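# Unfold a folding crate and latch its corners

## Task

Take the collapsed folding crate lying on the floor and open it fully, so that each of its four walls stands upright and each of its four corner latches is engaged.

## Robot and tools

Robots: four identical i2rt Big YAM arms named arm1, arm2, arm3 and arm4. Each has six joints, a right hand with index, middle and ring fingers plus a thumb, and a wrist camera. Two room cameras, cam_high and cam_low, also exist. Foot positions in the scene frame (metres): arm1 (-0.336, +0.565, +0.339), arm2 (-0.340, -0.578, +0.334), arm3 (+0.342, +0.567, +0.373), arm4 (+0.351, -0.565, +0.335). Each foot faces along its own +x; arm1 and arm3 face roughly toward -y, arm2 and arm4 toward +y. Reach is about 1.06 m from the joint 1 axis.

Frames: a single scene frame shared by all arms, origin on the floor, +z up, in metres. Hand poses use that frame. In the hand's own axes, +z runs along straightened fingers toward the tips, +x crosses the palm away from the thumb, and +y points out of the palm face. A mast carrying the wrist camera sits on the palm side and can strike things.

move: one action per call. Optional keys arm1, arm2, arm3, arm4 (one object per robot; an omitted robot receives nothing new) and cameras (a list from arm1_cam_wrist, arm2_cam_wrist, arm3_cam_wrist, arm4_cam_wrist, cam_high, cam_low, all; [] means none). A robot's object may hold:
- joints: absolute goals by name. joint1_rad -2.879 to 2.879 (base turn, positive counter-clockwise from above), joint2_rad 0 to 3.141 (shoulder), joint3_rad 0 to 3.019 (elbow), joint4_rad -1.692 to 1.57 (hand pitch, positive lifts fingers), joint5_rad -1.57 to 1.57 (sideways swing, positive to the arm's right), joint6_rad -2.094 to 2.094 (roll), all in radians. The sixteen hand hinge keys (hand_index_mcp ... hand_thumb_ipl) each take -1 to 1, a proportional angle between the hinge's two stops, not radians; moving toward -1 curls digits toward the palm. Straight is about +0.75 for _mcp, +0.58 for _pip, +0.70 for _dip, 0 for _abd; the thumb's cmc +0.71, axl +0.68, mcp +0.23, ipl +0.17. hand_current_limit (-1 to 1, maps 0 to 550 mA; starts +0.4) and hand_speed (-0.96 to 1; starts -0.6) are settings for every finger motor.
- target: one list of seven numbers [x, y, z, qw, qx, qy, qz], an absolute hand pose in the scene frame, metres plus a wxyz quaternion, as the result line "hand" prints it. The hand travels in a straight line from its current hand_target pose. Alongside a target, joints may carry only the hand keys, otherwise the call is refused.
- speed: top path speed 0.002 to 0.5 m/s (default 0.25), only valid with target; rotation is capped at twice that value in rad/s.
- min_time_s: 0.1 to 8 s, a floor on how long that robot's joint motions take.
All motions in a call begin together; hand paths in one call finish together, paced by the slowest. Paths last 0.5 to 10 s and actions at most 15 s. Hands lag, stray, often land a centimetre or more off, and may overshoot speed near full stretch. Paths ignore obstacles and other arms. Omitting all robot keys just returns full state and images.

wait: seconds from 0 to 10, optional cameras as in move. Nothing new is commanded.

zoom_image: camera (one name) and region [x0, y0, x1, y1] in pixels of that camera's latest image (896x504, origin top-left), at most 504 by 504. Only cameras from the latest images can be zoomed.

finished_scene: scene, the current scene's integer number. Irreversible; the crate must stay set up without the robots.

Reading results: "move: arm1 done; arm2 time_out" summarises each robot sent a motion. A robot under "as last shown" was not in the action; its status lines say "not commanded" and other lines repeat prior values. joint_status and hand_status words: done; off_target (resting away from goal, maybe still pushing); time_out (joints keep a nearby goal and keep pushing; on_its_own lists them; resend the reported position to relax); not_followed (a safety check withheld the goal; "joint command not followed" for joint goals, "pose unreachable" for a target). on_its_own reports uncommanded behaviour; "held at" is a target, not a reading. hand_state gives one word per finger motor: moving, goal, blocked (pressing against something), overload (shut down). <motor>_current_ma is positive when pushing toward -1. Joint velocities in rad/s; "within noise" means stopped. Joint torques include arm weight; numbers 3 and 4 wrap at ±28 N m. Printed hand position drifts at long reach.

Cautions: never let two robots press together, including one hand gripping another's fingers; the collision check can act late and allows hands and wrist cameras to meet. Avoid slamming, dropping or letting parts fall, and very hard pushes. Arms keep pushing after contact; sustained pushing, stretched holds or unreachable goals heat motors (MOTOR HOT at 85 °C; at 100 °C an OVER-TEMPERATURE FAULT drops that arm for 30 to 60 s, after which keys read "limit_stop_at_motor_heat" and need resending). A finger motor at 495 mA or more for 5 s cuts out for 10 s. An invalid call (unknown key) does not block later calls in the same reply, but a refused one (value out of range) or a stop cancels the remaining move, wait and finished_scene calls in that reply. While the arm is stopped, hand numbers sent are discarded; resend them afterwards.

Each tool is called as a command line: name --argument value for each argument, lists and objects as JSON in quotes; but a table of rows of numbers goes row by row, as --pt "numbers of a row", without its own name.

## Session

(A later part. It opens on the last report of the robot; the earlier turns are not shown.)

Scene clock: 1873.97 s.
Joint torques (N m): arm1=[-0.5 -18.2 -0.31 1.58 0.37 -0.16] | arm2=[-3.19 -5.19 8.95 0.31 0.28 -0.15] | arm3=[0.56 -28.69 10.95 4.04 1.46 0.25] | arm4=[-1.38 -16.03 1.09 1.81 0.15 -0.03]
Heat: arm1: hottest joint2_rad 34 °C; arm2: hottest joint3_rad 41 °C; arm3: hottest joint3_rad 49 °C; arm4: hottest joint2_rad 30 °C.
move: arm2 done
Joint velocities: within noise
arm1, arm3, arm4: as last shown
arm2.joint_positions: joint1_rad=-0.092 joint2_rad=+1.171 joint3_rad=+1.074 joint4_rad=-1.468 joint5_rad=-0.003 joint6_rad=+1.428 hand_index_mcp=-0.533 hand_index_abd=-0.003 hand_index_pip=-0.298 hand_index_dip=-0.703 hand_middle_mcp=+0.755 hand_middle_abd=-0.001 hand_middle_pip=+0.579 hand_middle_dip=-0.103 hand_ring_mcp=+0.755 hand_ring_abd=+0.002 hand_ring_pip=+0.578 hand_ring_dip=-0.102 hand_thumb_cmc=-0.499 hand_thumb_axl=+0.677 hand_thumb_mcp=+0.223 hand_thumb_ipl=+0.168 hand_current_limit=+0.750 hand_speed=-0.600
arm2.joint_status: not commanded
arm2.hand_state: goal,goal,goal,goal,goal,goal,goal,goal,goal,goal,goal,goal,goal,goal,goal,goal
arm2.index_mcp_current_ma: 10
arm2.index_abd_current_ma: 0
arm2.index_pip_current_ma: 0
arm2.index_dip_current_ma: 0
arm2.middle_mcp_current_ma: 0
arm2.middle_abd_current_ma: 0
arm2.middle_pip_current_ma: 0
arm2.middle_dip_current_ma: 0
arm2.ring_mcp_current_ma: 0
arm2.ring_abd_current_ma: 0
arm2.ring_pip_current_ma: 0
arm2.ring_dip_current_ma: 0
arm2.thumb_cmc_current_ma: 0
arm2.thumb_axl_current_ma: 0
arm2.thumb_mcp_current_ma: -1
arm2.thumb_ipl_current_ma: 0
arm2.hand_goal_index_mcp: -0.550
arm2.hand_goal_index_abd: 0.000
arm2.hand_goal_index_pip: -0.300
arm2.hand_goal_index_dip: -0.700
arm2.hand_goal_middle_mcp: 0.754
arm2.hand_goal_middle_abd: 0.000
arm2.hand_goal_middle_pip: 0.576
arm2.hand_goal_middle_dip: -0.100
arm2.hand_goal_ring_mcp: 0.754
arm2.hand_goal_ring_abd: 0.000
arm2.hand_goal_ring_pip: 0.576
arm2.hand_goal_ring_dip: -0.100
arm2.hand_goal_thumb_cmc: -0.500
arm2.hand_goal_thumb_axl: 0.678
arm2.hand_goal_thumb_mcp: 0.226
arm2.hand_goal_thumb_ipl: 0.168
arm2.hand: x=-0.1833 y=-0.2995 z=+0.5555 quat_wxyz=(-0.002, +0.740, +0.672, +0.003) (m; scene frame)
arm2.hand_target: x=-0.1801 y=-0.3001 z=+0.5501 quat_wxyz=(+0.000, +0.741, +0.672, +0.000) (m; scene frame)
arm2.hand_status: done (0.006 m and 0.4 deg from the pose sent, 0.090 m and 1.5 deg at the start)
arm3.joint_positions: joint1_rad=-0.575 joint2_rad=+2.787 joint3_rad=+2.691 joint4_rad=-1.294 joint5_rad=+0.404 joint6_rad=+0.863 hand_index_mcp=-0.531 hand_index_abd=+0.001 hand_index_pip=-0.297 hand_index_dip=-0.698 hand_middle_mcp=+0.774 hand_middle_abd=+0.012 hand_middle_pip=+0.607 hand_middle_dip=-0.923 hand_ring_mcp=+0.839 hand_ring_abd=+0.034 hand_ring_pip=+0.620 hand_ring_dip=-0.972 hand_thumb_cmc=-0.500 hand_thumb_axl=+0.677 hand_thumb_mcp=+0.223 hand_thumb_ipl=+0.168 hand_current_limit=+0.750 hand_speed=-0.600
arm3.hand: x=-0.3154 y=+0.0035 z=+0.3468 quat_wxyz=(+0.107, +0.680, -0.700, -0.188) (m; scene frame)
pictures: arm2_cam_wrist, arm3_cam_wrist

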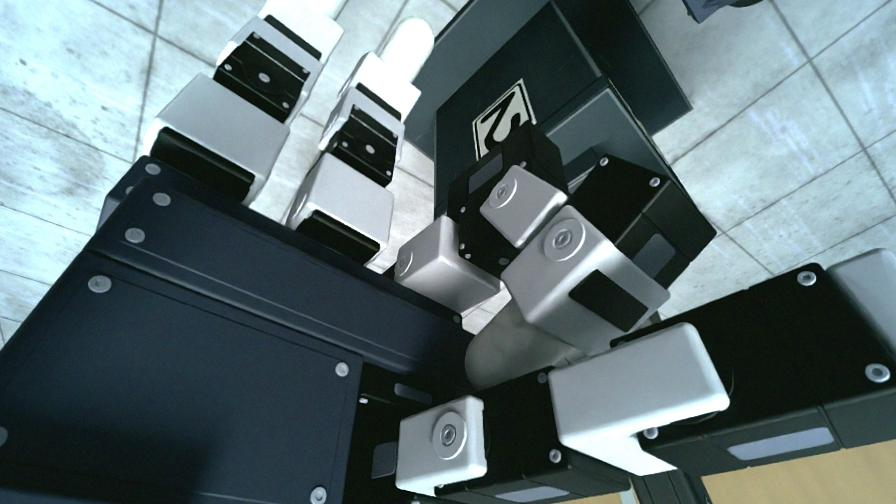

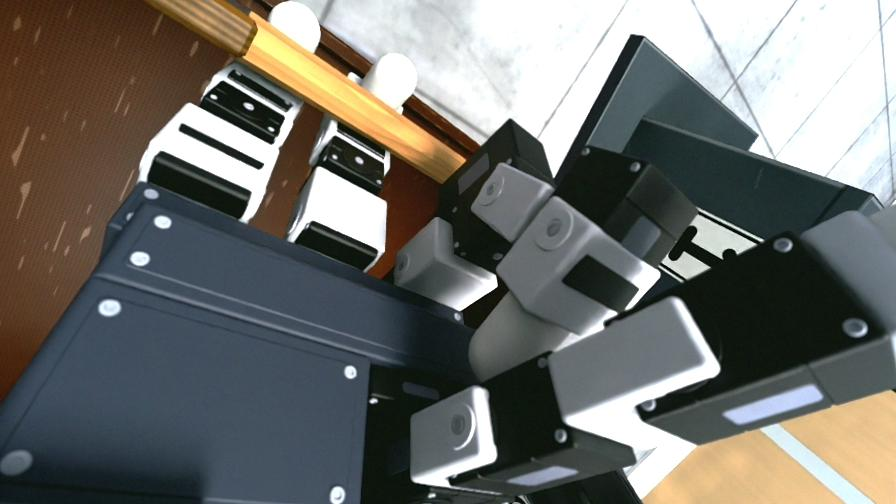

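move --arm3 '{"target": [-0.285, 0.004, 0.352, 0.1737, 0.6488, -0.7155, -0.1918], "speed": 0.08}' --arm2 '{"target": [-0.20, -0.35, 0.62, 0.0, 0.7408, 0.6717, 0.0], "speed": 0.3}' --cameras '["cam_high", "cam_low"]'

zoom_image --camera "cam_high" --region '[360, 300, 560, 410]'

Scene clock: 1878.33 s.
Joint torques (N m): arm1=[-0.56 -18.26 -0.31 1.61 0.38 -0.16] | arm2=[-1.44 -4.31 14.08 -0.55 0.24 0.14] | arm3=[3.19 -27.93 8.34 0.77 0.91 0.37] | arm4=[-1.38 -15.97 1.05 1.8 0.15 -0.03]
Heat: arm1: hottest joint2_rad 34 °C; arm2: hottest joint3_rad 41 °C; arm3: hottest joint3_rad 49 °C; arm4: hottest joint2_rad 30 °C.
move: arm2 off_target; arm3 off_target
Joint velocities: within noise
arm1, arm4: as last shown
arm2.joint_positions: joint1_rad=-0.089 joint2_rad=+1.036 joint3_rad=+1.084 joint4_rad=-1.676 joint5_rad=-0.003 joint6_rad=+1.428 hand_index_mcp=-0.533 hand_index_abd=-0.003 hand_index_pip=-0.298 hand_index_dip=-0.703 hand_middle_mcp=+0.755 hand_middle_abd=-0.001 hand_middle_pip=+0.579 hand_middle_dip=-0.103 hand_ring_mcp=+0.755 hand_ring_abd=+0.002 hand_ring_pip=+0.578 hand_ring_dip=-0.102 hand_thumb_cmc=-0.499 hand_thumb_axl=+0.677 hand_thumb_mcp=+0.223 hand_thumb_ipl=+0.168 hand_current_limit=+0.750 hand_speed=-0.600
arm2.joint_status: not commanded
arm2.hand_state: goal,goal,goal,goal,goal,goal,goal,goal,goal,goal,goal,goal,goal,goal,goal,goal
arm2.index_mcp_current_ma: 10
arm2.index_abd_current_ma: 0
arm2.index_pip_current_ma: 0
arm2.index_dip_current_ma: 0
arm2.middle_mcp_current_ma: 0
arm2.middle_abd_current_ma: 0
arm2.middle_pip_current_ma: 0
arm2.middle_dip_current_ma: 0
arm2.ring_mcp_current_ma: 0
arm2.ring_abd_current_ma: 0
arm2.ring_pip_current_ma: 0
arm2.ring_dip_current_ma: 0
arm2.thumb_cmc_current_ma: 0
arm2.thumb_axl_current_ma: 0
arm2.thumb_mcp_current_ma: -1
arm2.thumb_ipl_current_ma: 0
arm2.hand_goal_index_mcp: -0.550
arm2.hand_goal_index_abd: 0.000
arm2.hand_goal_index_pip: -0.300
arm2.hand_goal_index_dip: -0.700
arm2.hand_goal_middle_mcp: 0.754
arm2.hand_goal_middle_abd: 0.000
arm2.hand_goal_middle_pip: 0.576
arm2.hand_goal_middle_dip: -0.100
arm2.hand_goal_ring_mcp: 0.754
arm2.hand_goal_ring_abd: 0.000
arm2.hand_goal_ring_pip: 0.576
arm2.hand_goal_ring_dip: -0.100
arm2.hand_goal_thumb_cmc: -0.500
arm2.hand_goal_thumb_axl: 0.678
arm2.hand_goal_thumb_mcp: 0.226
arm2.hand_goal_thumb_ipl: 0.168
arm2.hand: x=-0.1993 y=-0.3610 z=+0.5971 quat_wxyz=(+0.016, +0.739, +0.673, -0.023) (m; scene frame)
arm2.hand_target: x=-0.2000 y=-0.3509 z=+0.6194 quat_wxyz=(+0.000, +0.741, +0.672, +0.000) (m; scene frame)
arm2.hand_status: off_target (0.025 m and 3.2 deg from the pose sent, 0.084 m and 0.4 deg at the start)
arm3.joint_positions: joint1_rad=-0.554 joint2_rad=+2.608 joint3_rad=+2.284 joint4_rad=-0.958 joint5_rad=+0.434 joint6_rad=+0.896 hand_index_mcp=-0.532 hand_index_abd=+0.001 hand_index_pip=-0.297 hand_index_dip=-0.698 hand_middle_mcp=+0.686 hand_middle_abd=-0.034 hand_middle_pip=+0.609 hand_middle_dip=-0.879 hand_ring_mcp=+0.821 hand_ring_abd=+0.038 hand_ring_pip=+0.609 hand_ring_dip=-0.967 hand_thumb_cmc=-0.500 hand_thumb_axl=+0.677 hand_thumb_mcp=+0.223 hand_thumb_ipl=+0.168 hand_current_limit=+0.750 hand_speed=-0.600
arm3.joint_status: not commanded
arm3.hand_state: goal,goal,goal,goal,goal,blocked,blocked,blocked,blocked,blocked,blocked,goal,goal,goal,goal,goal
arm3.index_mcp_current_ma: 10
arm3.index_abd_current_ma: 0
arm3.index_pip_current_ma: 0
arm3.index_dip_current_ma: 0
arm3.middle_mcp_current_ma: -7
arm3.middle_abd_current_ma: -23
arm3.middle_pip_current_ma: 27
arm3.middle_dip_current_ma: 106
arm3.ring_mcp_current_ma: 301
arm3.ring_abd_current_ma: 28
arm3.ring_pip_current_ma: 28
arm3.ring_dip_current_ma: -9
arm3.thumb_cmc_current_ma: 0
arm3.thumb_axl_current_ma: 0
arm3.thumb_mcp_current_ma: -1
arm3.thumb_ipl_current_ma: 0
arm3.hand_goal_index_mcp: -0.550
arm3.hand_goal_index_abd: 0.000
arm3.hand_goal_index_pip: -0.300
arm3.hand_goal_index_dip: -0.700
arm3.hand_goal_middle_mcp: 0.700
arm3.hand_goal_middle_abd: 0.000
arm3.hand_goal_middle_pip: 0.576
arm3.hand_goal_middle_dip: -0.950
arm3.hand_goal_ring_mcp: 0.700
arm3.hand_goal_ring_abd: 0.000
arm3.hand_goal_ring_pip: 0.576
arm3.hand_goal_ring_dip: -0.950
arm3.hand_goal_thumb_cmc: -0.500
arm3.hand_goal_thumb_axl: 0.678
arm3.hand_goal_thumb_mcp: 0.226
arm3.hand_goal_thumb_ipl: 0.168
arm3.hand: x=-0.2949 y=+0.0086 z=+0.3407 quat_wxyz=(+0.165, +0.660, -0.707, -0.192) (m; scene frame)
arm3.hand_target: x=-0.2852 y=+0.0037 z=+0.3518 quat_wxyz=(+0.174, +0.649, -0.715, -0.192) (m; scene frame)
arm3.hand_status: off_target (0.016 m and 1.9 deg from the pose sent, 0.031 m and 8.6 deg at the start)
pictures: cam_high, cam_low

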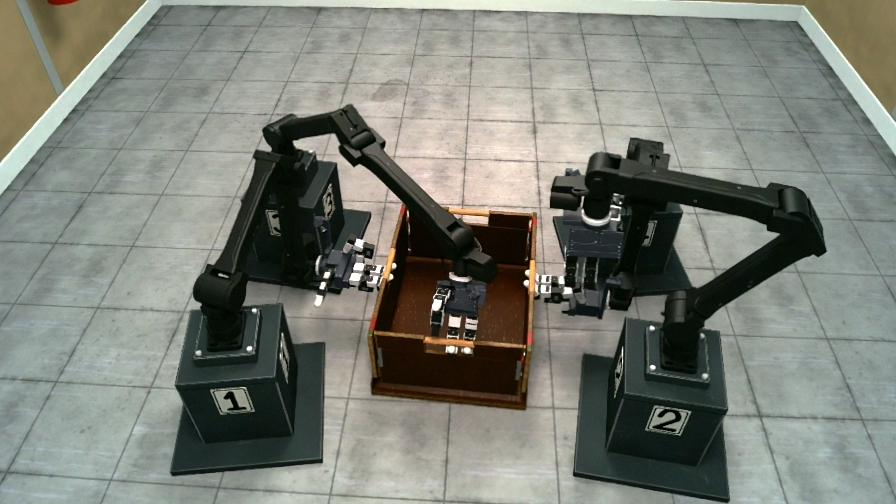

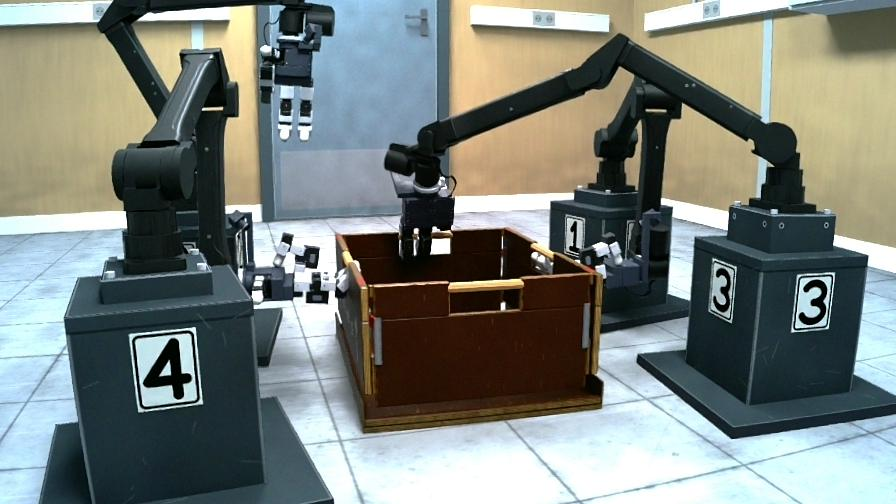

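Scaled by 2.520.

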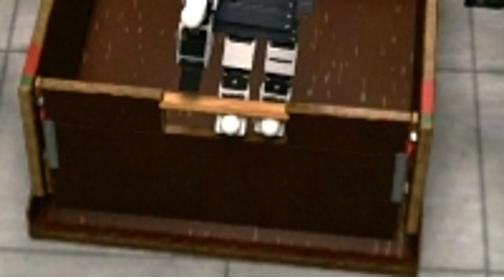

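move --arm3 '{"joints": {"hand_middle_dip": -0.1, "hand_ring_dip": -0.1, "hand_middle_mcp": 0.754, "hand_ring_mcp": 0.754}}' --cameras '["cam_high"]'

zoom_image --camera "cam_high" --region '[400, 300, 500, 370]'

move --arm3 '{"target": [-0.20, -0.004, 0.352, 0.1737, 0.6488, -0.7155, -0.1918], "speed": 0.12}' --cameras '["cam_high"]'

zoom_image --camera "cam_high" --region '[350, 200, 560, 410]'

Scene clock: 1882.77 s.
Joint torques (N m): arm1=[-0.5 -18.2 -0.31 1.59 0.37 -0.16] | arm2=[-1.44 -4.31 14.08 -0.54 0.25 0.14] | arm3=[2.49 -26.81 9.33 1.02 0.39 0.11] | arm4=[-1.55 -16.03 1.07 1.83 0.15 -0.03]
Heat: arm1: hottest joint2_rad 34 °C; arm2: hottest joint3_rad 41 °C; arm3: hottest joint3_rad 48 °C; arm4: hottest joint2_rad 30 °C.
move: arm3 off_target
Joint velocities: within noise
arm1.joint_positions: joint1_rad=+1.139 joint2_rad=+2.633 joint3_rad=+0.947 joint4_rad=+1.563 joint5_rad=+1.384 joint6_rad=+0.125 hand_index_mcp=+0.775 hand_index_abd=-0.003 hand_index_pip=+0.587 hand_index_dip=-0.032 hand_middle_mcp=+0.763 hand_middle_abd=-0.005 hand_middle_pip=+0.585 hand_middle_dip=-0.011 hand_ring_mcp=-0.358 hand_ring_abd=+0.001 hand_ring_pip=-0.620 hand_ring_dip=-0.487 hand_thumb_cmc=+0.721 hand_thumb_axl=+0.677 hand_thumb_mcp=+0.226 hand_thumb_ipl=+0.168 hand_current_limit=+0.750 hand_speed=-0.600
arm1.joint_status: not commanded
arm1.hand_state: blocked,goal,goal,goal,goal,goal,goal,blocked,goal,goal,goal,goal,goal,goal,goal,goal
arm1.index_mcp_current_ma: 10
arm1.index_abd_current_ma: 0
arm1.index_pip_current_ma: 2
arm1.index_dip_current_ma: 7
arm1.middle_mcp_current_ma: 2
arm1.middle_abd_current_ma: 0
arm1.middle_pip_current_ma: 2
arm1.middle_dip_current_ma: 27
arm1.ring_mcp_current_ma: 0
arm1.ring_abd_current_ma: 0
arm1.ring_pip_current_ma: 0
arm1.ring_dip_current_ma: 0
arm1.thumb_cmc_current_ma: 1
arm1.thumb_axl_current_ma: 0
arm1.thumb_mcp_current_ma: 0
arm1.thumb_ipl_current_ma: 0
arm1.hand_goal_index_mcp: 0.754
arm1.hand_goal_index_abd: 0.000
arm1.hand_goal_index_pip: 0.576
arm1.hand_goal_index_dip: -0.050
arm1.hand_goal_middle_mcp: 0.754
arm1.hand_goal_middle_abd: 0.000
arm1.hand_goal_middle_pip: 0.576
arm1.hand_goal_middle_dip: -0.050
arm1.hand_goal_ring_mcp: -0.360
arm1.hand_goal_ring_abd: 0.000
arm1.hand_goal_ring_pip: -0.620
arm1.hand_goal_ring_dip: -0.490
arm1.hand_goal_thumb_cmc: 0.714
arm1.hand_goal_thumb_axl: 0.678
arm1.hand_goal_thumb_mcp: 0.226
arm1.hand_goal_thumb_ipl: 0.168
arm1.hand: x=+0.0271 y=+0.2824 z=+0.2879 quat_wxyz=(+0.698, +0.715, -0.032, -0.026) (m; scene frame)
arm1.hand_target: x=+0.0202 y=+0.2781 z=+0.2890 quat_wxyz=(+0.698, +0.714, -0.037, -0.035) (m; scene frame)
arm1.hand_status: not commanded
arm2, arm4: as last shown
arm3.joint_positions: joint1_rad=-0.546 joint2_rad=+2.597 joint3_rad=+2.271 joint4_rad=-0.965 joint5_rad=+0.447 joint6_rad=+0.924 hand_index_mcp=-0.533 hand_index_abd=+0.001 hand_index_pip=-0.297 hand_index_dip=-0.698 hand_middle_mcp=+0.755 hand_middle_abd=-0.003 hand_middle_pip=+0.582 hand_middle_dip=-0.103 hand_ring_mcp=+0.748 hand_ring_abd=+0.014 hand_ring_pip=+0.570 hand_ring_dip=-0.123 hand_thumb_cmc=-0.500 hand_thumb_axl=+0.677 hand_thumb_mcp=+0.223 hand_thumb_ipl=+0.168 hand_current_limit=+0.750 hand_speed=-0.600
arm3.joint_status: hand_ring_dip off_target (ended at -0.123, target -0.100); the others done
arm3.hand_state: goal,goal,goal,goal,goal,goal,goal,goal,goal,goal,goal,blocked,goal,goal,goal,goal
arm3.index_mcp_current_ma: 10
arm3.index_abd_current_ma: 0
arm3.index_pip_current_ma: 0
arm3.index_dip_current_ma: 0
arm3.middle_mcp_current_ma: 0
arm3.middle_abd_current_ma: 0
arm3.middle_pip_current_ma: 1
arm3.middle_dip_current_ma: 0
arm3.ring_mcp_current_ma: -1
arm3.ring_abd_current_ma: 5
arm3.ring_pip_current_ma: -1
arm3.ring_dip_current_ma: -14
arm3.thumb_cmc_current_ma: 0
arm3.thumb_axl_current_ma: 0
arm3.thumb_mcp_current_ma: -1
arm3.thumb_ipl_current_ma: 0
arm3.hand_goal_index_mcp: -0.550
arm3.hand_goal_index_abd: 0.000
arm3.hand_goal_index_pip: -0.300
arm3.hand_goal_index_dip: -0.700
arm3.hand_goal_middle_mcp: 0.754
arm3.hand_goal_middle_abd: 0.000
arm3.hand_goal_middle_pip: 0.576
arm3.hand_goal_middle_dip: -0.100
arm3.hand_goal_ring_mcp: 0.754
arm3.hand_goal_ring_abd: 0.000
arm3.hand_goal_ring_pip: 0.576
arm3.hand_goal_ring_dip: -0.100
arm3.hand_goal_thumb_cmc: -0.500
arm3.hand_goal_thumb_axl: 0.678
arm3.hand_goal_thumb_mcp: 0.226
arm3.hand_goal_thumb_ipl: 0.168
arm3.hand: x=-0.2887 y=+0.0097 z=+0.3455 quat_wxyz=(+0.166, +0.652, -0.713, -0.196) (m; scene frame)
arm3.hand_target: x=-0.2853 y=+0.0038 z=+0.3516 quat_wxyz=(+0.174, +0.649, -0.715, -0.192) (m; scene frame)
arm3.hand_status: not commanded
pictures: cam_high

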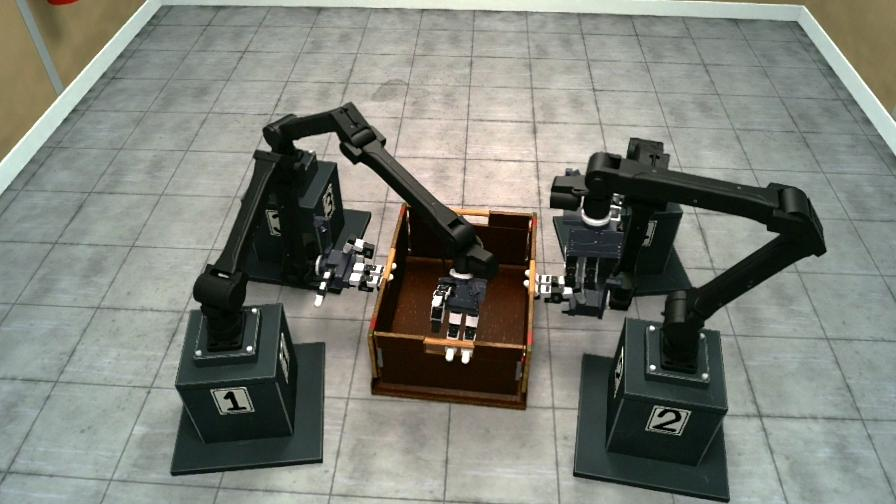

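Scaled by 5.040.

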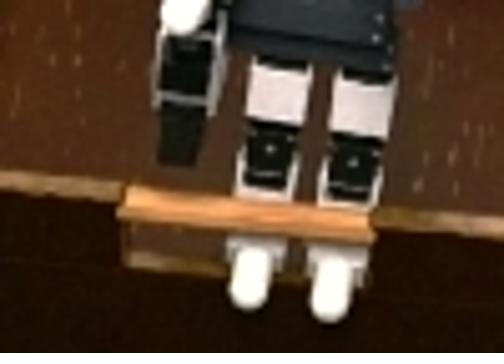

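Scene clock: 1884.53 s.
Joint torques (N m): arm1=[-0.56 -18.2 -0.34 1.59 0.38 -0.16] | arm2=[-1.44 -4.25 14.09 -0.57 0.25 0.14] | arm3=[2.08 -26.93 8.76 1.17 0.68 0.15] | arm4=[-1.55 -15.97 1.09 1.83 0.15 -0.03]
Heat: arm1: hottest joint2_rad 34 °C; arm2: hottest joint3_rad 42 °C; arm3: hottest joint3_rad 48 °C; arm4: hottest joint2_rad 30 °C.
move: arm3 off_target
Joint velocities: within noise
arm1, arm2, arm4: as last shown
arm3.joint_positions: joint1_rad=-0.437 joint2_rad=+2.486 joint3_rad=+2.013 joint4_rad=-0.894 joint5_rad=+0.467 joint6_rad=+1.028 hand_index_mcp=-0.533 hand_index_abd=+0.001 hand_index_pip=-0.297 hand_index_dip=-0.698 hand_middle_mcp=+0.756 hand_middle_abd=-0.003 hand_middle_pip=+0.574 hand_middle_dip=-0.103 hand_ring_mcp=+0.756 hand_ring_abd=-0.003 hand_ring_pip=+0.575 hand_ring_dip=-0.103 hand_thumb_cmc=-0.500 hand_thumb_axl=+0.677 hand_thumb_mcp=+0.223 hand_thumb_ipl=+0.168 hand_current_limit=+0.750 hand_speed=-0.600
arm3.joint_status: not commanded
arm3.hand_state: goal,goal,goal,goal,goal,goal,goal,goal,goal,goal,goal,goal,goal,goal,goal,goal
arm3.index_mcp_current_ma: 10
arm3.index_abd_current_ma: 0
arm3.index_pip_current_ma: 0
arm3.index_dip_current_ma: 0
arm3.middle_mcp_current_ma: 0
arm3.middle_abd_current_ma: 0
arm3.middle_pip_current_ma: 0
arm3.middle_dip_current_ma: 0
arm3.ring_mcp_current_ma: 0
arm3.ring_abd_current_ma: 0
arm3.ring_pip_current_ma: 0
arm3.ring_dip_current_ma: 0
arm3.thumb_cmc_current_ma: 0
arm3.thumb_axl_current_ma: 0
arm3.thumb_mcp_current_ma: -1
arm3.thumb_ipl_current_ma: 0
arm3.hand_goal_index_mcp: -0.550
arm3.hand_goal_index_abd: 0.000
arm3.hand_goal_index_pip: -0.300
arm3.hand_goal_index_dip: -0.700
arm3.hand_goal_middle_mcp: 0.754
arm3.hand_goal_middle_abd: 0.000
arm3.hand_goal_middle_pip: 0.576
arm3.hand_goal_middle_dip: -0.100
arm3.hand_goal_ring_mcp: 0.754
arm3.hand_goal_ring_abd: 0.000
arm3.hand_goal_ring_pip: 0.576
arm3.hand_goal_ring_dip: -0.100
arm3.hand_goal_thumb_cmc: -0.500
arm3.hand_goal_thumb_axl: 0.678
arm3.hand_goal_thumb_mcp: 0.226
arm3.hand_goal_thumb_ipl: 0.168
arm3.on_its_own: hand_ring_dip moved +0.020 to your old target -0.100
arm3.hand: x=-0.1952 y=+0.0001 z=+0.3288 quat_wxyz=(+0.152, +0.661, -0.708, -0.197) (m; scene frame)
arm3.hand_target: x=-0.1999 y=-0.0038 z=+0.3519 quat_wxyz=(+0.174, +0.649, -0.716, -0.192) (m; scene frame)
arm3.hand_status: off_target (0.024 m and 3.0 deg from the pose sent, 0.090 m and 1.1 deg at the start)
pictures: cam_high

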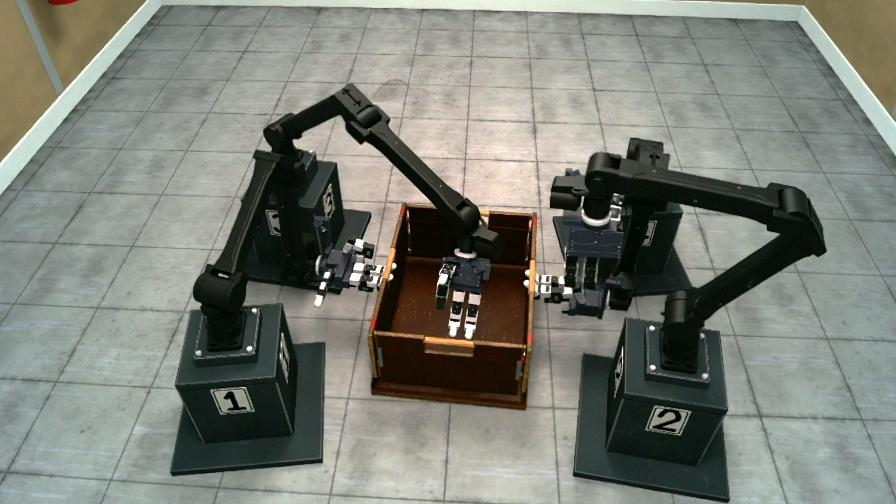

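Scaled by 2.400.

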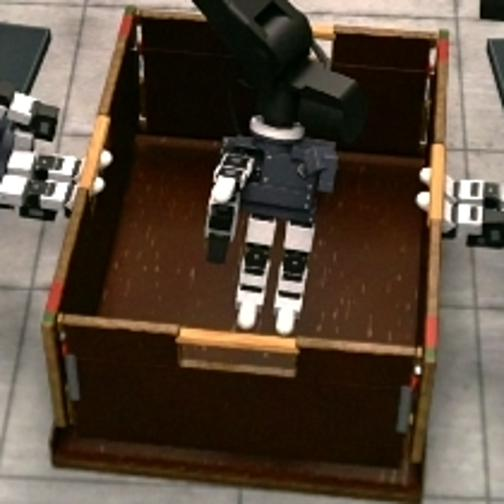

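move --arm3 '{"target": [-0.05, 0.10, 0.50, 0.0, 0.6717, -0.7408, 0.0], "speed": 0.3}'

move --arm3 '{"target": [0.22, 0.30, 0.62, 0.0, 0.6717, -0.7408, 0.0], "speed": 0.4}' --cameras '["cam_high", "cam_low"]'

zoom_image --camera "cam_high" --region '[390, 195, 430, 245]'

zoom_image --camera "cam_high" --region '[505, 200, 545, 250]'

zoom_image --camera "cam_high" --region '[364, 315, 404, 365]'

zoom_image --camera "cam_high" --region '[504, 325, 544, 375]'

Scene clock: 1896.13 s.
Joint torques (N m): arm1=[-0.56 -18.14 -0.34 1.59 0.37 -0.15] | arm2=[-1.38 -4.31 14.08 -0.55 0.24 0.14] | arm3=[2.49 -19.55 9.09 0.05 0.04 0.16] | arm4=[-1.32 -16.09 1.05 1.81 0.15 -0.02]
Heat: arm1: hottest joint2_rad 34 °C; arm2: hottest joint3_rad 42 °C; arm3: hottest joint3_rad 46 °C; arm4: hottest joint2_rad 30 °C.
move: arm3 done
Joint velocities: within noise
arm1, arm2, arm4: as last shown
arm3.joint_positions: joint1_rad=-0.437 joint2_rad=+1.941 joint3_rad=+1.687 joint4_rad=-1.330 joint5_rad=+0.009 joint6_rad=+1.099 hand_index_mcp=-0.533 hand_index_abd=+0.001 hand_index_pip=-0.297 hand_index_dip=-0.698 hand_middle_mcp=+0.756 hand_middle_abd=-0.003 hand_middle_pip=+0.574 hand_middle_dip=-0.103 hand_ring_mcp=+0.756 hand_ring_abd=-0.003 hand_ring_pip=+0.575 hand_ring_dip=-0.103 hand_thumb_cmc=-0.500 hand_thumb_axl=+0.677 hand_thumb_mcp=+0.223 hand_thumb_ipl=+0.168 hand_current_limit=+0.750 hand_speed=-0.600
arm3.joint_status: not commanded
arm3.hand_state: goal,goal,goal,goal,goal,goal,goal,goal,goal,goal,goal,goal,goal,goal,goal,goal
arm3.index_mcp_current_ma: 10
arm3.index_abd_current_ma: 0
arm3.index_pip_current_ma: 0
arm3.index_dip_current_ma: 0
arm3.middle_mcp_current_ma: 0
arm3.middle_abd_current_ma: 0
arm3.middle_pip_current_ma: 0
arm3.middle_dip_current_ma: 0
arm3.ring_mcp_current_ma: 0
arm3.ring_abd_current_ma: 0
arm3.ring_pip_current_ma: 0
arm3.ring_dip_current_ma: 0
arm3.thumb_cmc_current_ma: 0
arm3.thumb_axl_current_ma: 0
arm3.thumb_mcp_current_ma: -1
arm3.thumb_ipl_current_ma: 0
arm3.hand_goal_index_mcp: -0.550
arm3.hand_goal_index_abd: 0.000
arm3.hand_goal_index_pip: -0.300
arm3.hand_goal_index_dip: -0.700
arm3.hand_goal_middle_mcp: 0.754
arm3.hand_goal_middle_abd: 0.000
arm3.hand_goal_middle_pip: 0.576
arm3.hand_goal_middle_dip: -0.100
arm3.hand_goal_ring_mcp: 0.754
arm3.hand_goal_ring_abd: 0.000
arm3.hand_goal_ring_pip: 0.576
arm3.hand_goal_ring_dip: -0.100
arm3.hand_goal_thumb_cmc: -0.500
arm3.hand_goal_thumb_axl: 0.678
arm3.hand_goal_thumb_mcp: 0.226
arm3.hand_goal_thumb_ipl: 0.168
arm3.hand: x=-0.0551 y=+0.1010 z=+0.4930 quat_wxyz=(-0.002, +0.675, -0.738, -0.002) (m; scene frame)
arm3.hand_target: x=-0.0501 y=+0.1001 z=+0.5000 quat_wxyz=(+0.000, +0.672, -0.741, +0.000) (m; scene frame)
arm3.hand_status: done (0.009 m and 0.6 deg from the pose sent, 0.246 m and 28.9 deg at the start)
pictures: none

Scene clock: 1898.23 s.
Joint torques (N m): arm1=[-0.56 -18.2 -0.32 1.59 0.38 -0.15] | arm2=[-1.44 -4.31 14.08 -0.54 0.25 0.14] | arm3=[2.84 -5.66 9.54 -0.01 0.25 0.14] | arm4=[-1.55 -16.03 1.09 1.81 0.14 -0.03]
Heat: arm1: hottest joint2_rad 34 °C; arm2: hottest joint3_rad 43 °C; arm3: hottest joint3_rad 46 °C; arm4: hottest joint2_rad 30 °C.
move: arm3 done
Joint velocities: within noise
arm1, arm2: as last shown
arm3.joint_positions: joint1_rad=-0.018 joint2_rad=+1.136 joint3_rad=+1.103 joint4_rad=-1.543 joint5_rad=+0.000 joint6_rad=+1.524 hand_index_mcp=-0.533 hand_index_abd=+0.001 hand_index_pip=-0.297 hand_index_dip=-0.698 hand_middle_mcp=+0.754 hand_middle_abd=-0.003 hand_middle_pip=+0.574 hand_middle_dip=-0.103 hand_ring_mcp=+0.754 hand_ring_abd=-0.003 hand_ring_pip=+0.575 hand_ring_dip=-0.103 hand_thumb_cmc=-0.500 hand_thumb_axl=+0.677 hand_thumb_mcp=+0.223 hand_thumb_ipl=+0.168 hand_current_limit=+0.750 hand_speed=-0.600
arm3.joint_status: not commanded
arm3.hand_state: goal,goal,goal,goal,goal,goal,goal,goal,goal,goal,goal,goal,goal,goal,goal,goal
arm3.index_mcp_current_ma: 10
arm3.index_abd_current_ma: 0
arm3.index_pip_current_ma: 0
arm3.index_dip_current_ma: 0
arm3.middle_mcp_current_ma: 0
arm3.middle_abd_current_ma: 0
arm3.middle_pip_current_ma: 0
arm3.middle_dip_current_ma: 0
arm3.ring_mcp_current_ma: 0
arm3.ring_abd_current_ma: 0
arm3.ring_pip_current_ma: 0
arm3.ring_dip_current_ma: 0
arm3.thumb_cmc_current_ma: 0
arm3.thumb_axl_current_ma: 0
arm3.thumb_mcp_current_ma: -1
arm3.thumb_ipl_current_ma: 0
arm3.hand_goal_index_mcp: -0.550
arm3.hand_goal_index_abd: 0.000
arm3.hand_goal_index_pip: -0.300
arm3.hand_goal_index_dip: -0.700
arm3.hand_goal_middle_mcp: 0.754
arm3.hand_goal_middle_abd: 0.000
arm3.hand_goal_middle_pip: 0.576
arm3.hand_goal_middle_dip: -0.100
arm3.hand_goal_ring_mcp: 0.754
arm3.hand_goal_ring_abd: 0.000
arm3.hand_goal_ring_pip: 0.576
arm3.hand_goal_ring_dip: -0.100
arm3.hand_goal_thumb_cmc: -0.500
arm3.hand_goal_thumb_axl: 0.678
arm3.hand_goal_thumb_mcp: 0.226
arm3.hand_goal_thumb_ipl: 0.168
arm3.hand: x=+0.2162 y=+0.2989 z=+0.6181 quat_wxyz=(+0.001, +0.673, -0.739, +0.003) (m; scene frame)
arm3.hand_target: x=+0.2199 y=+0.3000 z=+0.6201 quat_wxyz=(+0.000, +0.672, -0.741, +0.000) (m; scene frame)
arm3.hand_status: done (0.004 m and 0.4 deg from the pose sent, 0.362 m and 0.6 deg at the start)
arm4.joint_positions: joint1_rad=+1.244 joint2_rad=+2.613 joint3_rad=+0.931 joint4_rad=+1.550 joint5_rad=+1.458 joint6_rad=+0.121 hand_index_mcp=+0.795 hand_index_abd=+0.000 hand_index_pip=+0.606 hand_index_dip=-0.011 hand_middle_mcp=+0.765 hand_middle_abd=-0.001 hand_middle_pip=+0.612 hand_middle_dip=+0.048 hand_ring_mcp=-0.358 hand_ring_abd=+0.001 hand_ring_pip=-0.620 hand_ring_dip=-0.488 hand_thumb_cmc=+0.721 hand_thumb_axl=+0.677 hand_thumb_mcp=+0.224 hand_thumb_ipl=+0.168 hand_current_limit=+0.750 hand_speed=-0.600
arm4.joint_status: not commanded
arm4.hand_state: blocked,goal,blocked,blocked,goal,goal,blocked,blocked,goal,goal,goal,goal,goal,goal,goal,goal
arm4.index_mcp_current_ma: 38
arm4.index_abd_current_ma: 0
arm4.index_pip_current_ma: 19
arm4.index_dip_current_ma: 32
arm4.middle_mcp_current_ma: 4
arm4.middle_abd_current_ma: 0
arm4.middle_pip_current_ma: 27
arm4.middle_dip_current_ma: 46
arm4.ring_mcp_current_ma: 0
arm4.ring_abd_current_ma: 0
arm4.ring_pip_current_ma: 0
arm4.ring_dip_current_ma: 0
arm4.thumb_cmc_current_ma: 1
arm4.thumb_axl_current_ma: 0
arm4.thumb_mcp_current_ma: 0
arm4.thumb_ipl_current_ma: 0
arm4.hand_goal_index_mcp: 0.754
arm4.hand_goal_index_abd: 0.000
arm4.hand_goal_index_pip: 0.576
arm4.hand_goal_index_dip: -0.050
arm4.hand_goal_middle_mcp: 0.754
arm4.hand_goal_middle_abd: 0.000
arm4.hand_goal_middle_pip: 0.576
arm4.hand_goal_middle_dip: 0.000
arm4.hand_goal_ring_mcp: -0.360
arm4.hand_goal_ring_abd: 0.000
arm4.hand_goal_ring_pip: -0.620
arm4.hand_goal_ring_dip: -0.490
arm4.hand_goal_thumb_cmc: 0.714
arm4.hand_goal_thumb_axl: 0.678
arm4.hand_goal_thumb_mcp: 0.226
arm4.hand_goal_thumb_ipl: 0.168
arm4.hand: x=-0.0191 y=-0.3121 z=+0.2885 quat_wxyz=(+0.036, +0.023, +0.711, +0.702) (m; scene frame)
arm4.hand_target: x=-0.0159 y=-0.3052 z=+0.2860 quat_wxyz=(+0.035, +0.035, +0.710, +0.703) (m; scene frame)
arm4.hand_status: not commanded
pictures: cam_high, cam_low

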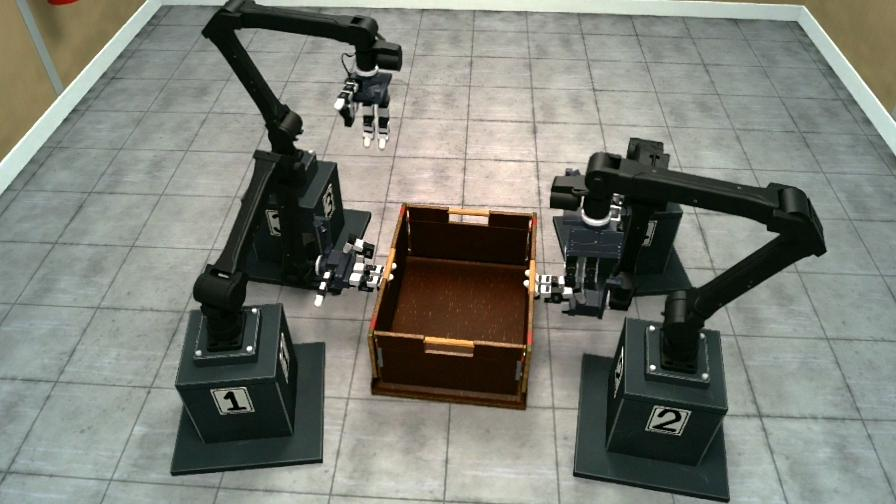

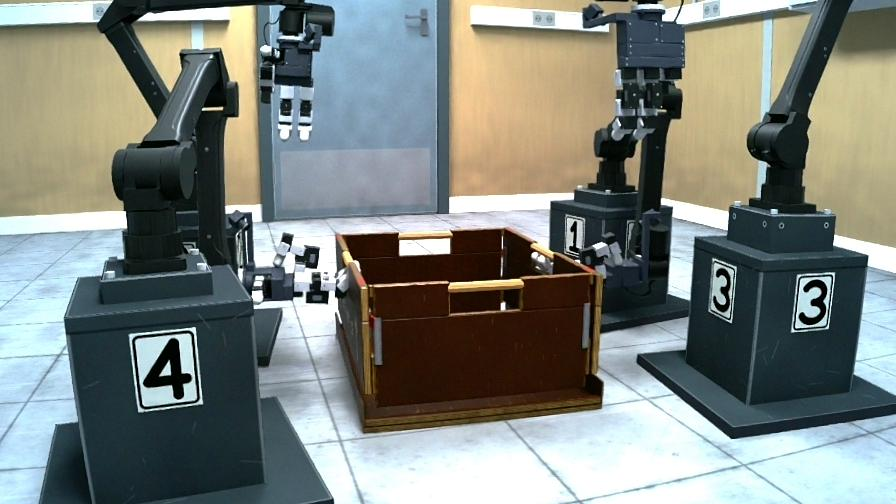

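Scaled by 10.080.

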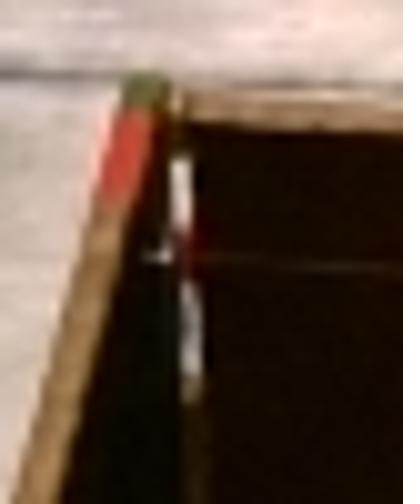

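Scaled by 10.080.

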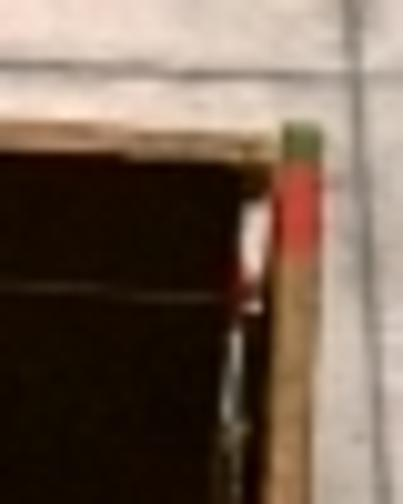

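Scaled by 10.080.

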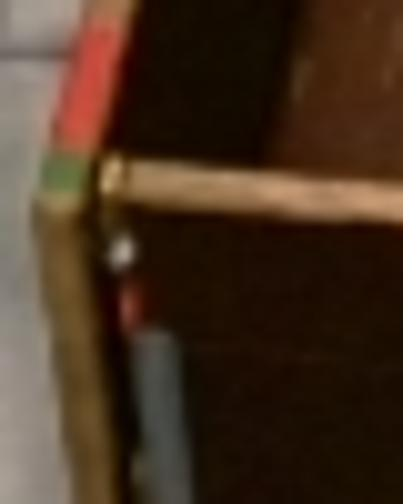

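Scaled by 10.080.

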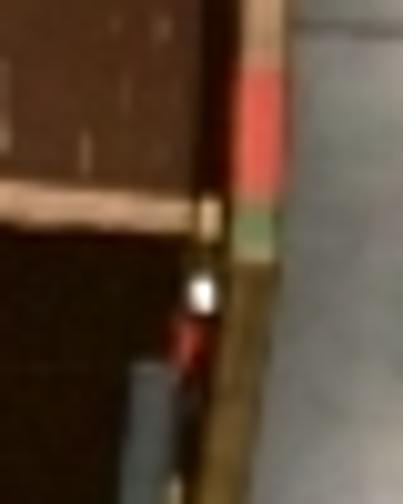

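move --cameras '["all"]'

Scene clock: 1916.53 s.
Joint torques (N m): arm1=[-0.56 -18.2 -0.31 1.59 0.37 -0.15] | arm2=[-1.44 -4.25 14.09 -0.57 0.25 0.14] | arm3=[2.9 -5.66 9.54 -0.02 0.24 0.15] | arm4=[-1.38 -15.97 1.07 1.77 0.16 -0.03]
Heat: arm1: hottest joint2_rad 34 °C; arm2: hottest joint3_rad 44 °C; arm3: hottest joint3_rad 46 °C; arm4: hottest joint2_rad 30 °C.
Joint velocities: within noise
arm1.joint_positions: joint1_rad=+1.139 joint2_rad=+2.633 joint3_rad=+0.947 joint4_rad=+1.563 joint5_rad=+1.384 joint6_rad=+0.125 hand_index_mcp=+0.775 hand_index_abd=-0.003 hand_index_pip=+0.587 hand_index_dip=-0.032 hand_middle_mcp=+0.763 hand_middle_abd=-0.005 hand_middle_pip=+0.585 hand_middle_dip=-0.011 hand_ring_mcp=-0.358 hand_ring_abd=+0.001 hand_ring_pip=-0.620 hand_ring_dip=-0.487 hand_thumb_cmc=+0.721 hand_thumb_axl=+0.677 hand_thumb_mcp=+0.226 hand_thumb_ipl=+0.168 hand_current_limit=+0.750 hand_speed=-0.600
arm1.joint_status: not commanded
arm1.hand_state: blocked,goal,goal,goal,goal,goal,goal,blocked,goal,goal,goal,goal,goal,goal,goal,goal
arm1.index_mcp_current_ma: 10
arm1.index_abd_current_ma: 0
arm1.index_pip_current_ma: 2
arm1.index_dip_current_ma: 7
arm1.middle_mcp_current_ma: 2
arm1.middle_abd_current_ma: 0
arm1.middle_pip_current_ma: 2
arm1.middle_dip_current_ma: 27
arm1.ring_mcp_current_ma: 0
arm1.ring_abd_current_ma: 0
arm1.ring_pip_current_ma: 0
arm1.ring_dip_current_ma: 0
arm1.thumb_cmc_current_ma: 1
arm1.thumb_axl_current_ma: 0
arm1.thumb_mcp_current_ma: 0
arm1.thumb_ipl_current_ma: 0
arm1.hand_goal_index_mcp: 0.754
arm1.hand_goal_index_abd: 0.000
arm1.hand_goal_index_pip: 0.576
arm1.hand_goal_index_dip: -0.050
arm1.hand_goal_middle_mcp: 0.754
arm1.hand_goal_middle_abd: 0.000
arm1.hand_goal_middle_pip: 0.576
arm1.hand_goal_middle_dip: -0.050
arm1.hand_goal_ring_mcp: -0.360
arm1.hand_goal_ring_abd: 0.000
arm1.hand_goal_ring_pip: -0.620
arm1.hand_goal_ring_dip: -0.490
arm1.hand_goal_thumb_cmc: 0.714
arm1.hand_goal_thumb_axl: 0.678
arm1.hand_goal_thumb_mcp: 0.226
arm1.hand_goal_thumb_ipl: 0.168
arm1.hand: x=+0.0271 y=+0.2824 z=+0.2879 quat_wxyz=(+0.698, +0.715, -0.032, -0.026) (m; scene frame)
arm1.hand_target: x=+0.0202 y=+0.2781 z=+0.2890 quat_wxyz=(+0.698, +0.714, -0.037, -0.035) (m; scene frame)
arm1.hand_status: not commanded
arm2.joint_positions: joint1_rad=-0.089 joint2_rad=+1.036 joint3_rad=+1.084 joint4_rad=-1.676 joint5_rad=-0.003 joint6_rad=+1.428 hand_index_mcp=-0.533 hand_index_abd=-0.003 hand_index_pip=-0.298 hand_index_dip=-0.703 hand_middle_mcp=+0.755 hand_middle_abd=-0.001 hand_middle_pip=+0.579 hand_middle_dip=-0.103 hand_ring_mcp=+0.755 hand_ring_abd=+0.002 hand_ring_pip=+0.578 hand_ring_dip=-0.102 hand_thumb_cmc=-0.499 hand_thumb_axl=+0.677 hand_thumb_mcp=+0.223 hand_thumb_ipl=+0.168 hand_current_limit=+0.750 hand_speed=-0.600
arm2.joint_status: not commanded
arm2.hand_state: goal,goal,goal,goal,goal,goal,goal,goal,goal,goal,goal,goal,goal,goal,goal,goal
arm2.index_mcp_current_ma: 10
arm2.index_abd_current_ma: 0
arm2.index_pip_current_ma: 0
arm2.index_dip_current_ma: 0
arm2.middle_mcp_current_ma: 0
arm2.middle_abd_current_ma: 0
arm2.middle_pip_current_ma: 0
arm2.middle_dip_current_ma: 0
arm2.ring_mcp_current_ma: 0
arm2.ring_abd_current_ma: 0
arm2.ring_pip_current_ma: 0
arm2.ring_dip_current_ma: 0
arm2.thumb_cmc_current_ma: 0
arm2.thumb_axl_current_ma: 0
arm2.thumb_mcp_current_ma: -1
arm2.thumb_ipl_current_ma: 0
arm2.hand_goal_index_mcp: -0.550
arm2.hand_goal_index_abd: 0.000
arm2.hand_goal_index_pip: -0.300
arm2.hand_goal_index_dip: -0.700
arm2.hand_goal_middle_mcp: 0.754
arm2.hand_goal_middle_abd: 0.000
arm2.hand_goal_middle_pip: 0.576
arm2.hand_goal_middle_dip: -0.100
arm2.hand_goal_ring_mcp: 0.754
arm2.hand_goal_ring_abd: 0.000
arm2.hand_goal_ring_pip: 0.576
arm2.hand_goal_ring_dip: -0.100
arm2.hand_goal_thumb_cmc: -0.500
arm2.hand_goal_thumb_axl: 0.678
arm2.hand_goal_thumb_mcp: 0.226
arm2.hand_goal_thumb_ipl: 0.168
arm2.hand: x=-0.1993 y=-0.3610 z=+0.5971 quat_wxyz=(+0.016, +0.739, +0.673, -0.023) (m; scene frame)
arm2.hand_target: x=-0.2000 y=-0.3509 z=+0.6194 quat_wxyz=(+0.000, +0.741, +0.672, +0.000) (m; scene frame)
arm2.hand_status: not commanded
arm3.joint_positions: joint1_rad=-0.018 joint2_rad=+1.136 joint3_rad=+1.103 joint4_rad=-1.543 joint5_rad=+0.000 joint6_rad=+1.524 hand_index_mcp=-0.533 hand_index_abd=+0.001 hand_index_pip=-0.297 hand_index_dip=-0.698 hand_middle_mcp=+0.754 hand_middle_abd=-0.003 hand_middle_pip=+0.574 hand_middle_dip=-0.103 hand_ring_mcp=+0.754 hand_ring_abd=-0.003 hand_ring_pip=+0.575 hand_ring_dip=-0.103 hand_thumb_cmc=-0.500 hand_thumb_axl=+0.677 hand_thumb_mcp=+0.223 hand_thumb_ipl=+0.168 hand_current_limit=+0.750 hand_speed=-0.600
arm3.joint_status: not commanded
arm3.hand_state: goal,goal,goal,goal,goal,goal,goal,goal,goal,goal,goal,goal,goal,goal,goal,goal
arm3.index_mcp_current_ma: 10
arm3.index_abd_current_ma: 0
arm3.index_pip_current_ma: 0
arm3.index_dip_current_ma: 0
arm3.middle_mcp_current_ma: 0
arm3.middle_abd_current_ma: 0
arm3.middle_pip_current_ma: 0
arm3.middle_dip_current_ma: 0
arm3.ring_mcp_current_ma: 0
arm3.ring_abd_current_ma: 0
arm3.ring_pip_current_ma: 0
arm3.ring_dip_current_ma: 0
arm3.thumb_cmc_current_ma: 0
arm3.thumb_axl_current_ma: 0
arm3.thumb_mcp_current_ma: -1
arm3.thumb_ipl_current_ma: 0
arm3.hand_goal_index_mcp: -0.550
arm3.hand_goal_index_abd: 0.000
arm3.hand_goal_index_pip: -0.300
arm3.hand_goal_index_dip: -0.700
arm3.hand_goal_middle_mcp: 0.754
arm3.hand_goal_middle_abd: 0.000
arm3.hand_goal_middle_pip: 0.576
arm3.hand_goal_middle_dip: -0.100
arm3.hand_goal_ring_mcp: 0.754
arm3.hand_goal_ring_abd: 0.000
arm3.hand_goal_ring_pip: 0.576
arm3.hand_goal_ring_dip: -0.100
arm3.hand_goal_thumb_cmc: -0.500
arm3.hand_goal_thumb_axl: 0.678
arm3.hand_goal_thumb_mcp: 0.226
arm3.hand_goal_thumb_ipl: 0.168
arm3.hand: x=+0.2163 y=+0.2990 z=+0.6181 quat_wxyz=(+0.001, +0.673, -0.740, +0.003) (m; scene frame)
arm3.hand_target: x=+0.2199 y=+0.3000 z=+0.6201 quat_wxyz=(+0.000, +0.672, -0.741, +0.000) (m; scene frame)
arm3.hand_status: done (0.004 m and 0.4 deg from the pose sent, 0.362 m and 0.6 deg at the start)
arm4.joint_positions: joint1_rad=+1.244 joint2_rad=+2.613 joint3_rad=+0.931 joint4_rad=+1.550 joint5_rad=+1.458 joint6_rad=+0.121 hand_index_mcp=+0.795 hand_index_abd=+0.000 hand_index_pip=+0.606 hand_index_dip=-0.011 hand_middle_mcp=+0.765 hand_middle_abd=-0.001 hand_middle_pip=+0.612 hand_middle_dip=+0.048 hand_ring_mcp=-0.358 hand_ring_abd=+0.001 hand_ring_pip=-0.620 hand_ring_dip=-0.488 hand_thumb_cmc=+0.721 hand_thumb_axl=+0.677 hand_thumb_mcp=+0.224 hand_thumb_ipl=+0.168 hand_current_limit=+0.750 hand_speed=-0.600
arm4.joint_status: not commanded
arm4.hand_state: blocked,goal,blocked,blocked,goal,goal,blocked,blocked,goal,goal,goal,goal,goal,goal,goal,goal
arm4.index_mcp_current_ma: 38
arm4.index_abd_current_ma: 0
arm4.index_pip_current_ma: 19
arm4.index_dip_current_ma: 32
arm4.middle_mcp_current_ma: 4
arm4.middle_abd_current_ma: 0
arm4.middle_pip_current_ma: 27
arm4.middle_dip_current_ma: 46
arm4.ring_mcp_current_ma: 0
arm4.ring_abd_current_ma: 0
arm4.ring_pip_current_ma: 0
arm4.ring_dip_current_ma: 0
arm4.thumb_cmc_current_ma: 1
arm4.thumb_axl_current_ma: 0
arm4.thumb_mcp_current_ma: 0
arm4.thumb_ipl_current_ma: 0
arm4.hand_goal_index_mcp: 0.754
arm4.hand_goal_index_abd: 0.000
arm4.hand_goal_index_pip: 0.576
arm4.hand_goal_index_dip: -0.050
arm4.hand_goal_middle_mcp: 0.754
arm4.hand_goal_middle_abd: 0.000
arm4.hand_goal_middle_pip: 0.576
arm4.hand_goal_middle_dip: 0.000
arm4.hand_goal_ring_mcp: -0.360
arm4.hand_goal_ring_abd: 0.000
arm4.hand_goal_ring_pip: -0.620
arm4.hand_goal_ring_dip: -0.490
arm4.hand_goal_thumb_cmc: 0.714
arm4.hand_goal_thumb_axl: 0.678
arm4.hand_goal_thumb_mcp: 0.226
arm4.hand_goal_thumb_ipl: 0.168
arm4.hand: x=-0.0191 y=-0.3121 z=+0.2885 quat_wxyz=(+0.036, +0.023, +0.711, +0.702) (m; scene frame)
arm4.hand_target: x=-0.0159 y=-0.3052 z=+0.2860 quat_wxyz=(+0.035, +0.035, +0.710, +0.703) (m; scene frame)
arm4.hand_status: not commanded
pictures: arm1_cam_wrist, arm2_cam_wrist, arm3_cam_wrist, arm4_cam_wrist, cam_high, cam_low

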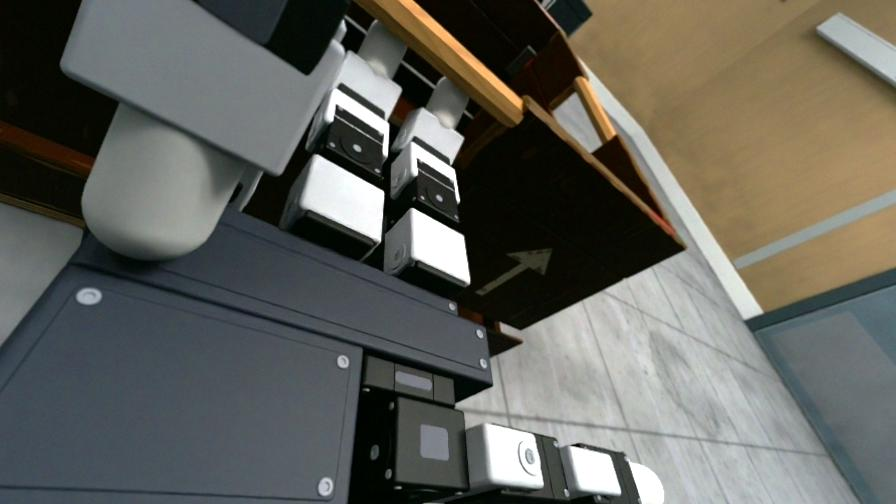

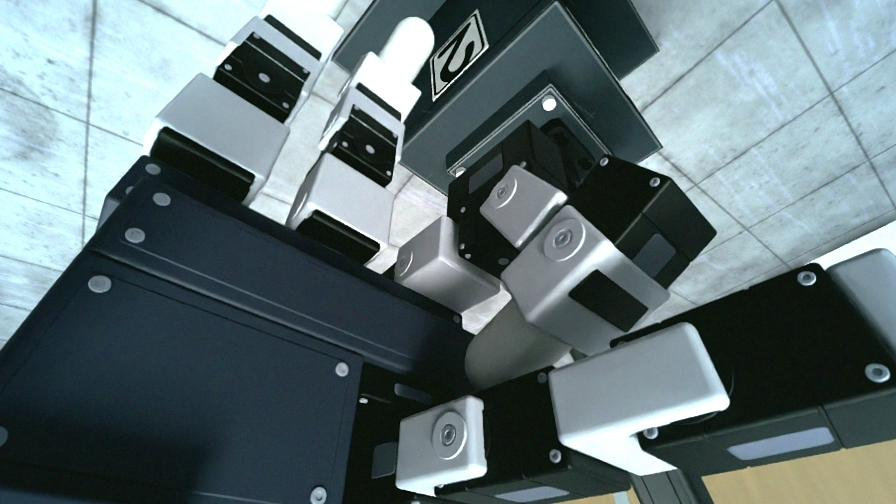

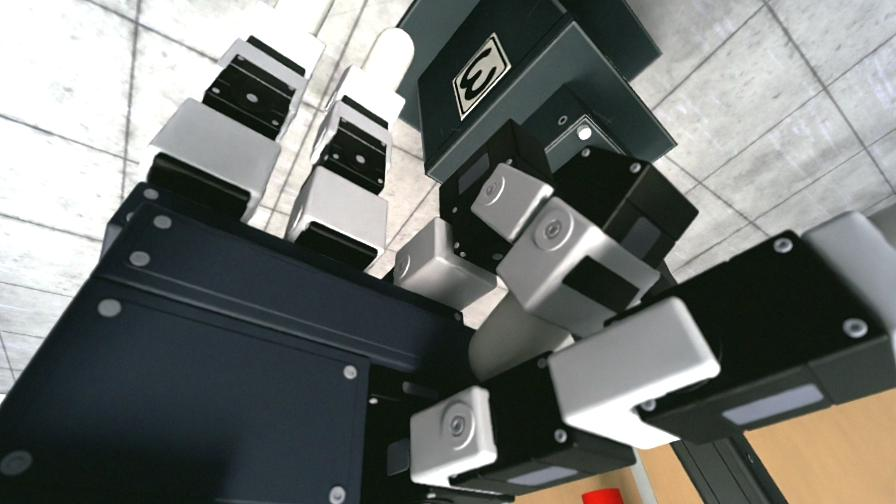

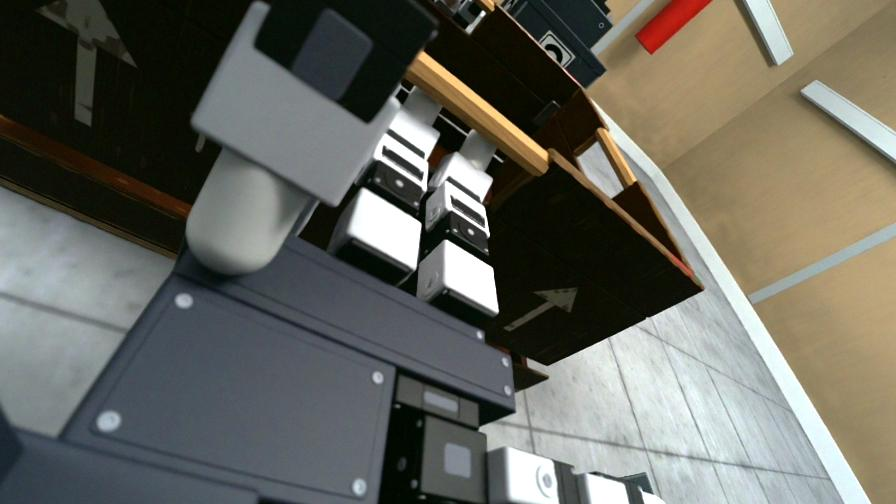

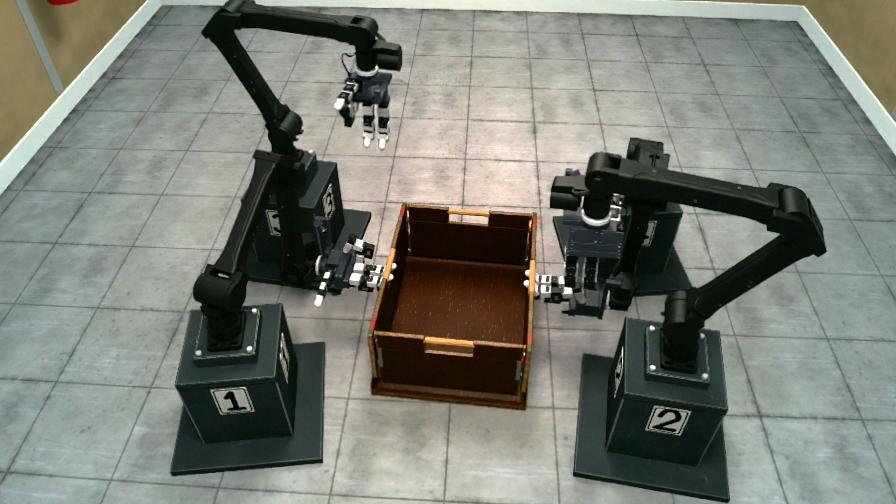

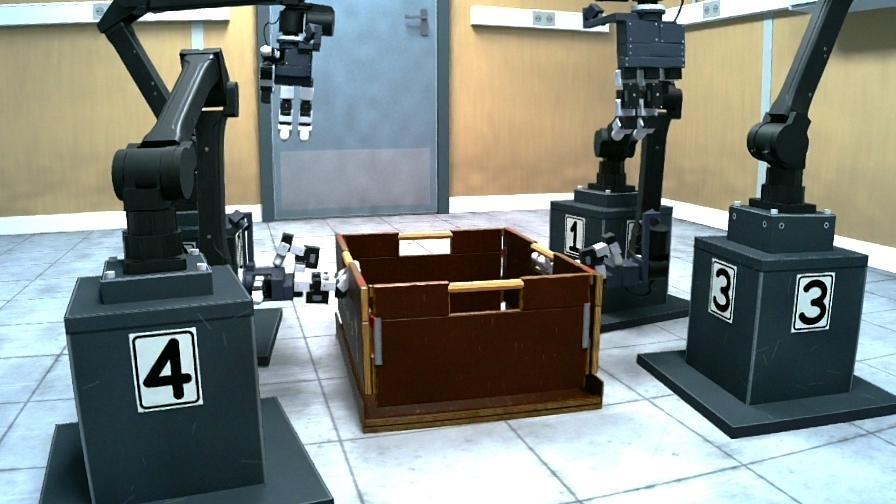

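zoom_image --camera "cam_low" --region '[560, 255, 620, 405]'

zoom_image --camera "cam_low" --region '[330, 225, 400, 435]'

zoom_image --camera "cam_high" --region '[360, 320, 400, 400]'

zoom_image --camera "cam_high" --region '[504, 320, 544, 410]'

Scaled by 3.360.

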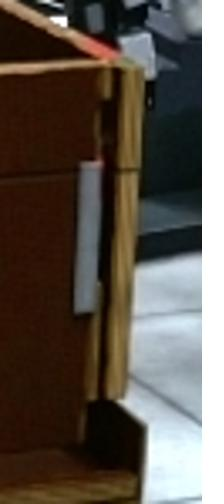

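Scaled by 2.400.

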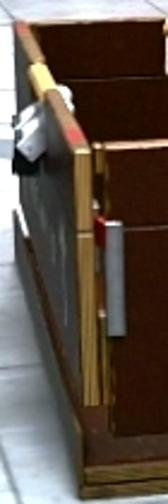

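Scaled by 6.300.

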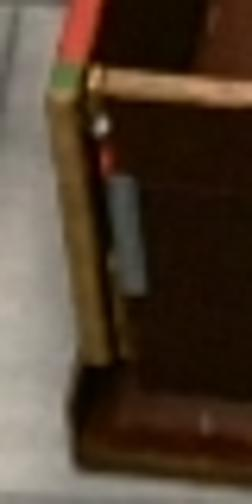

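Scaled by 5.600.

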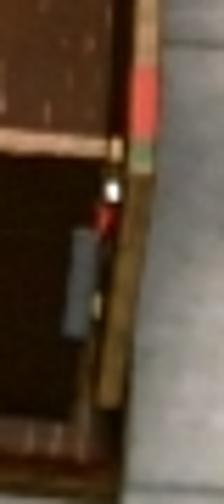

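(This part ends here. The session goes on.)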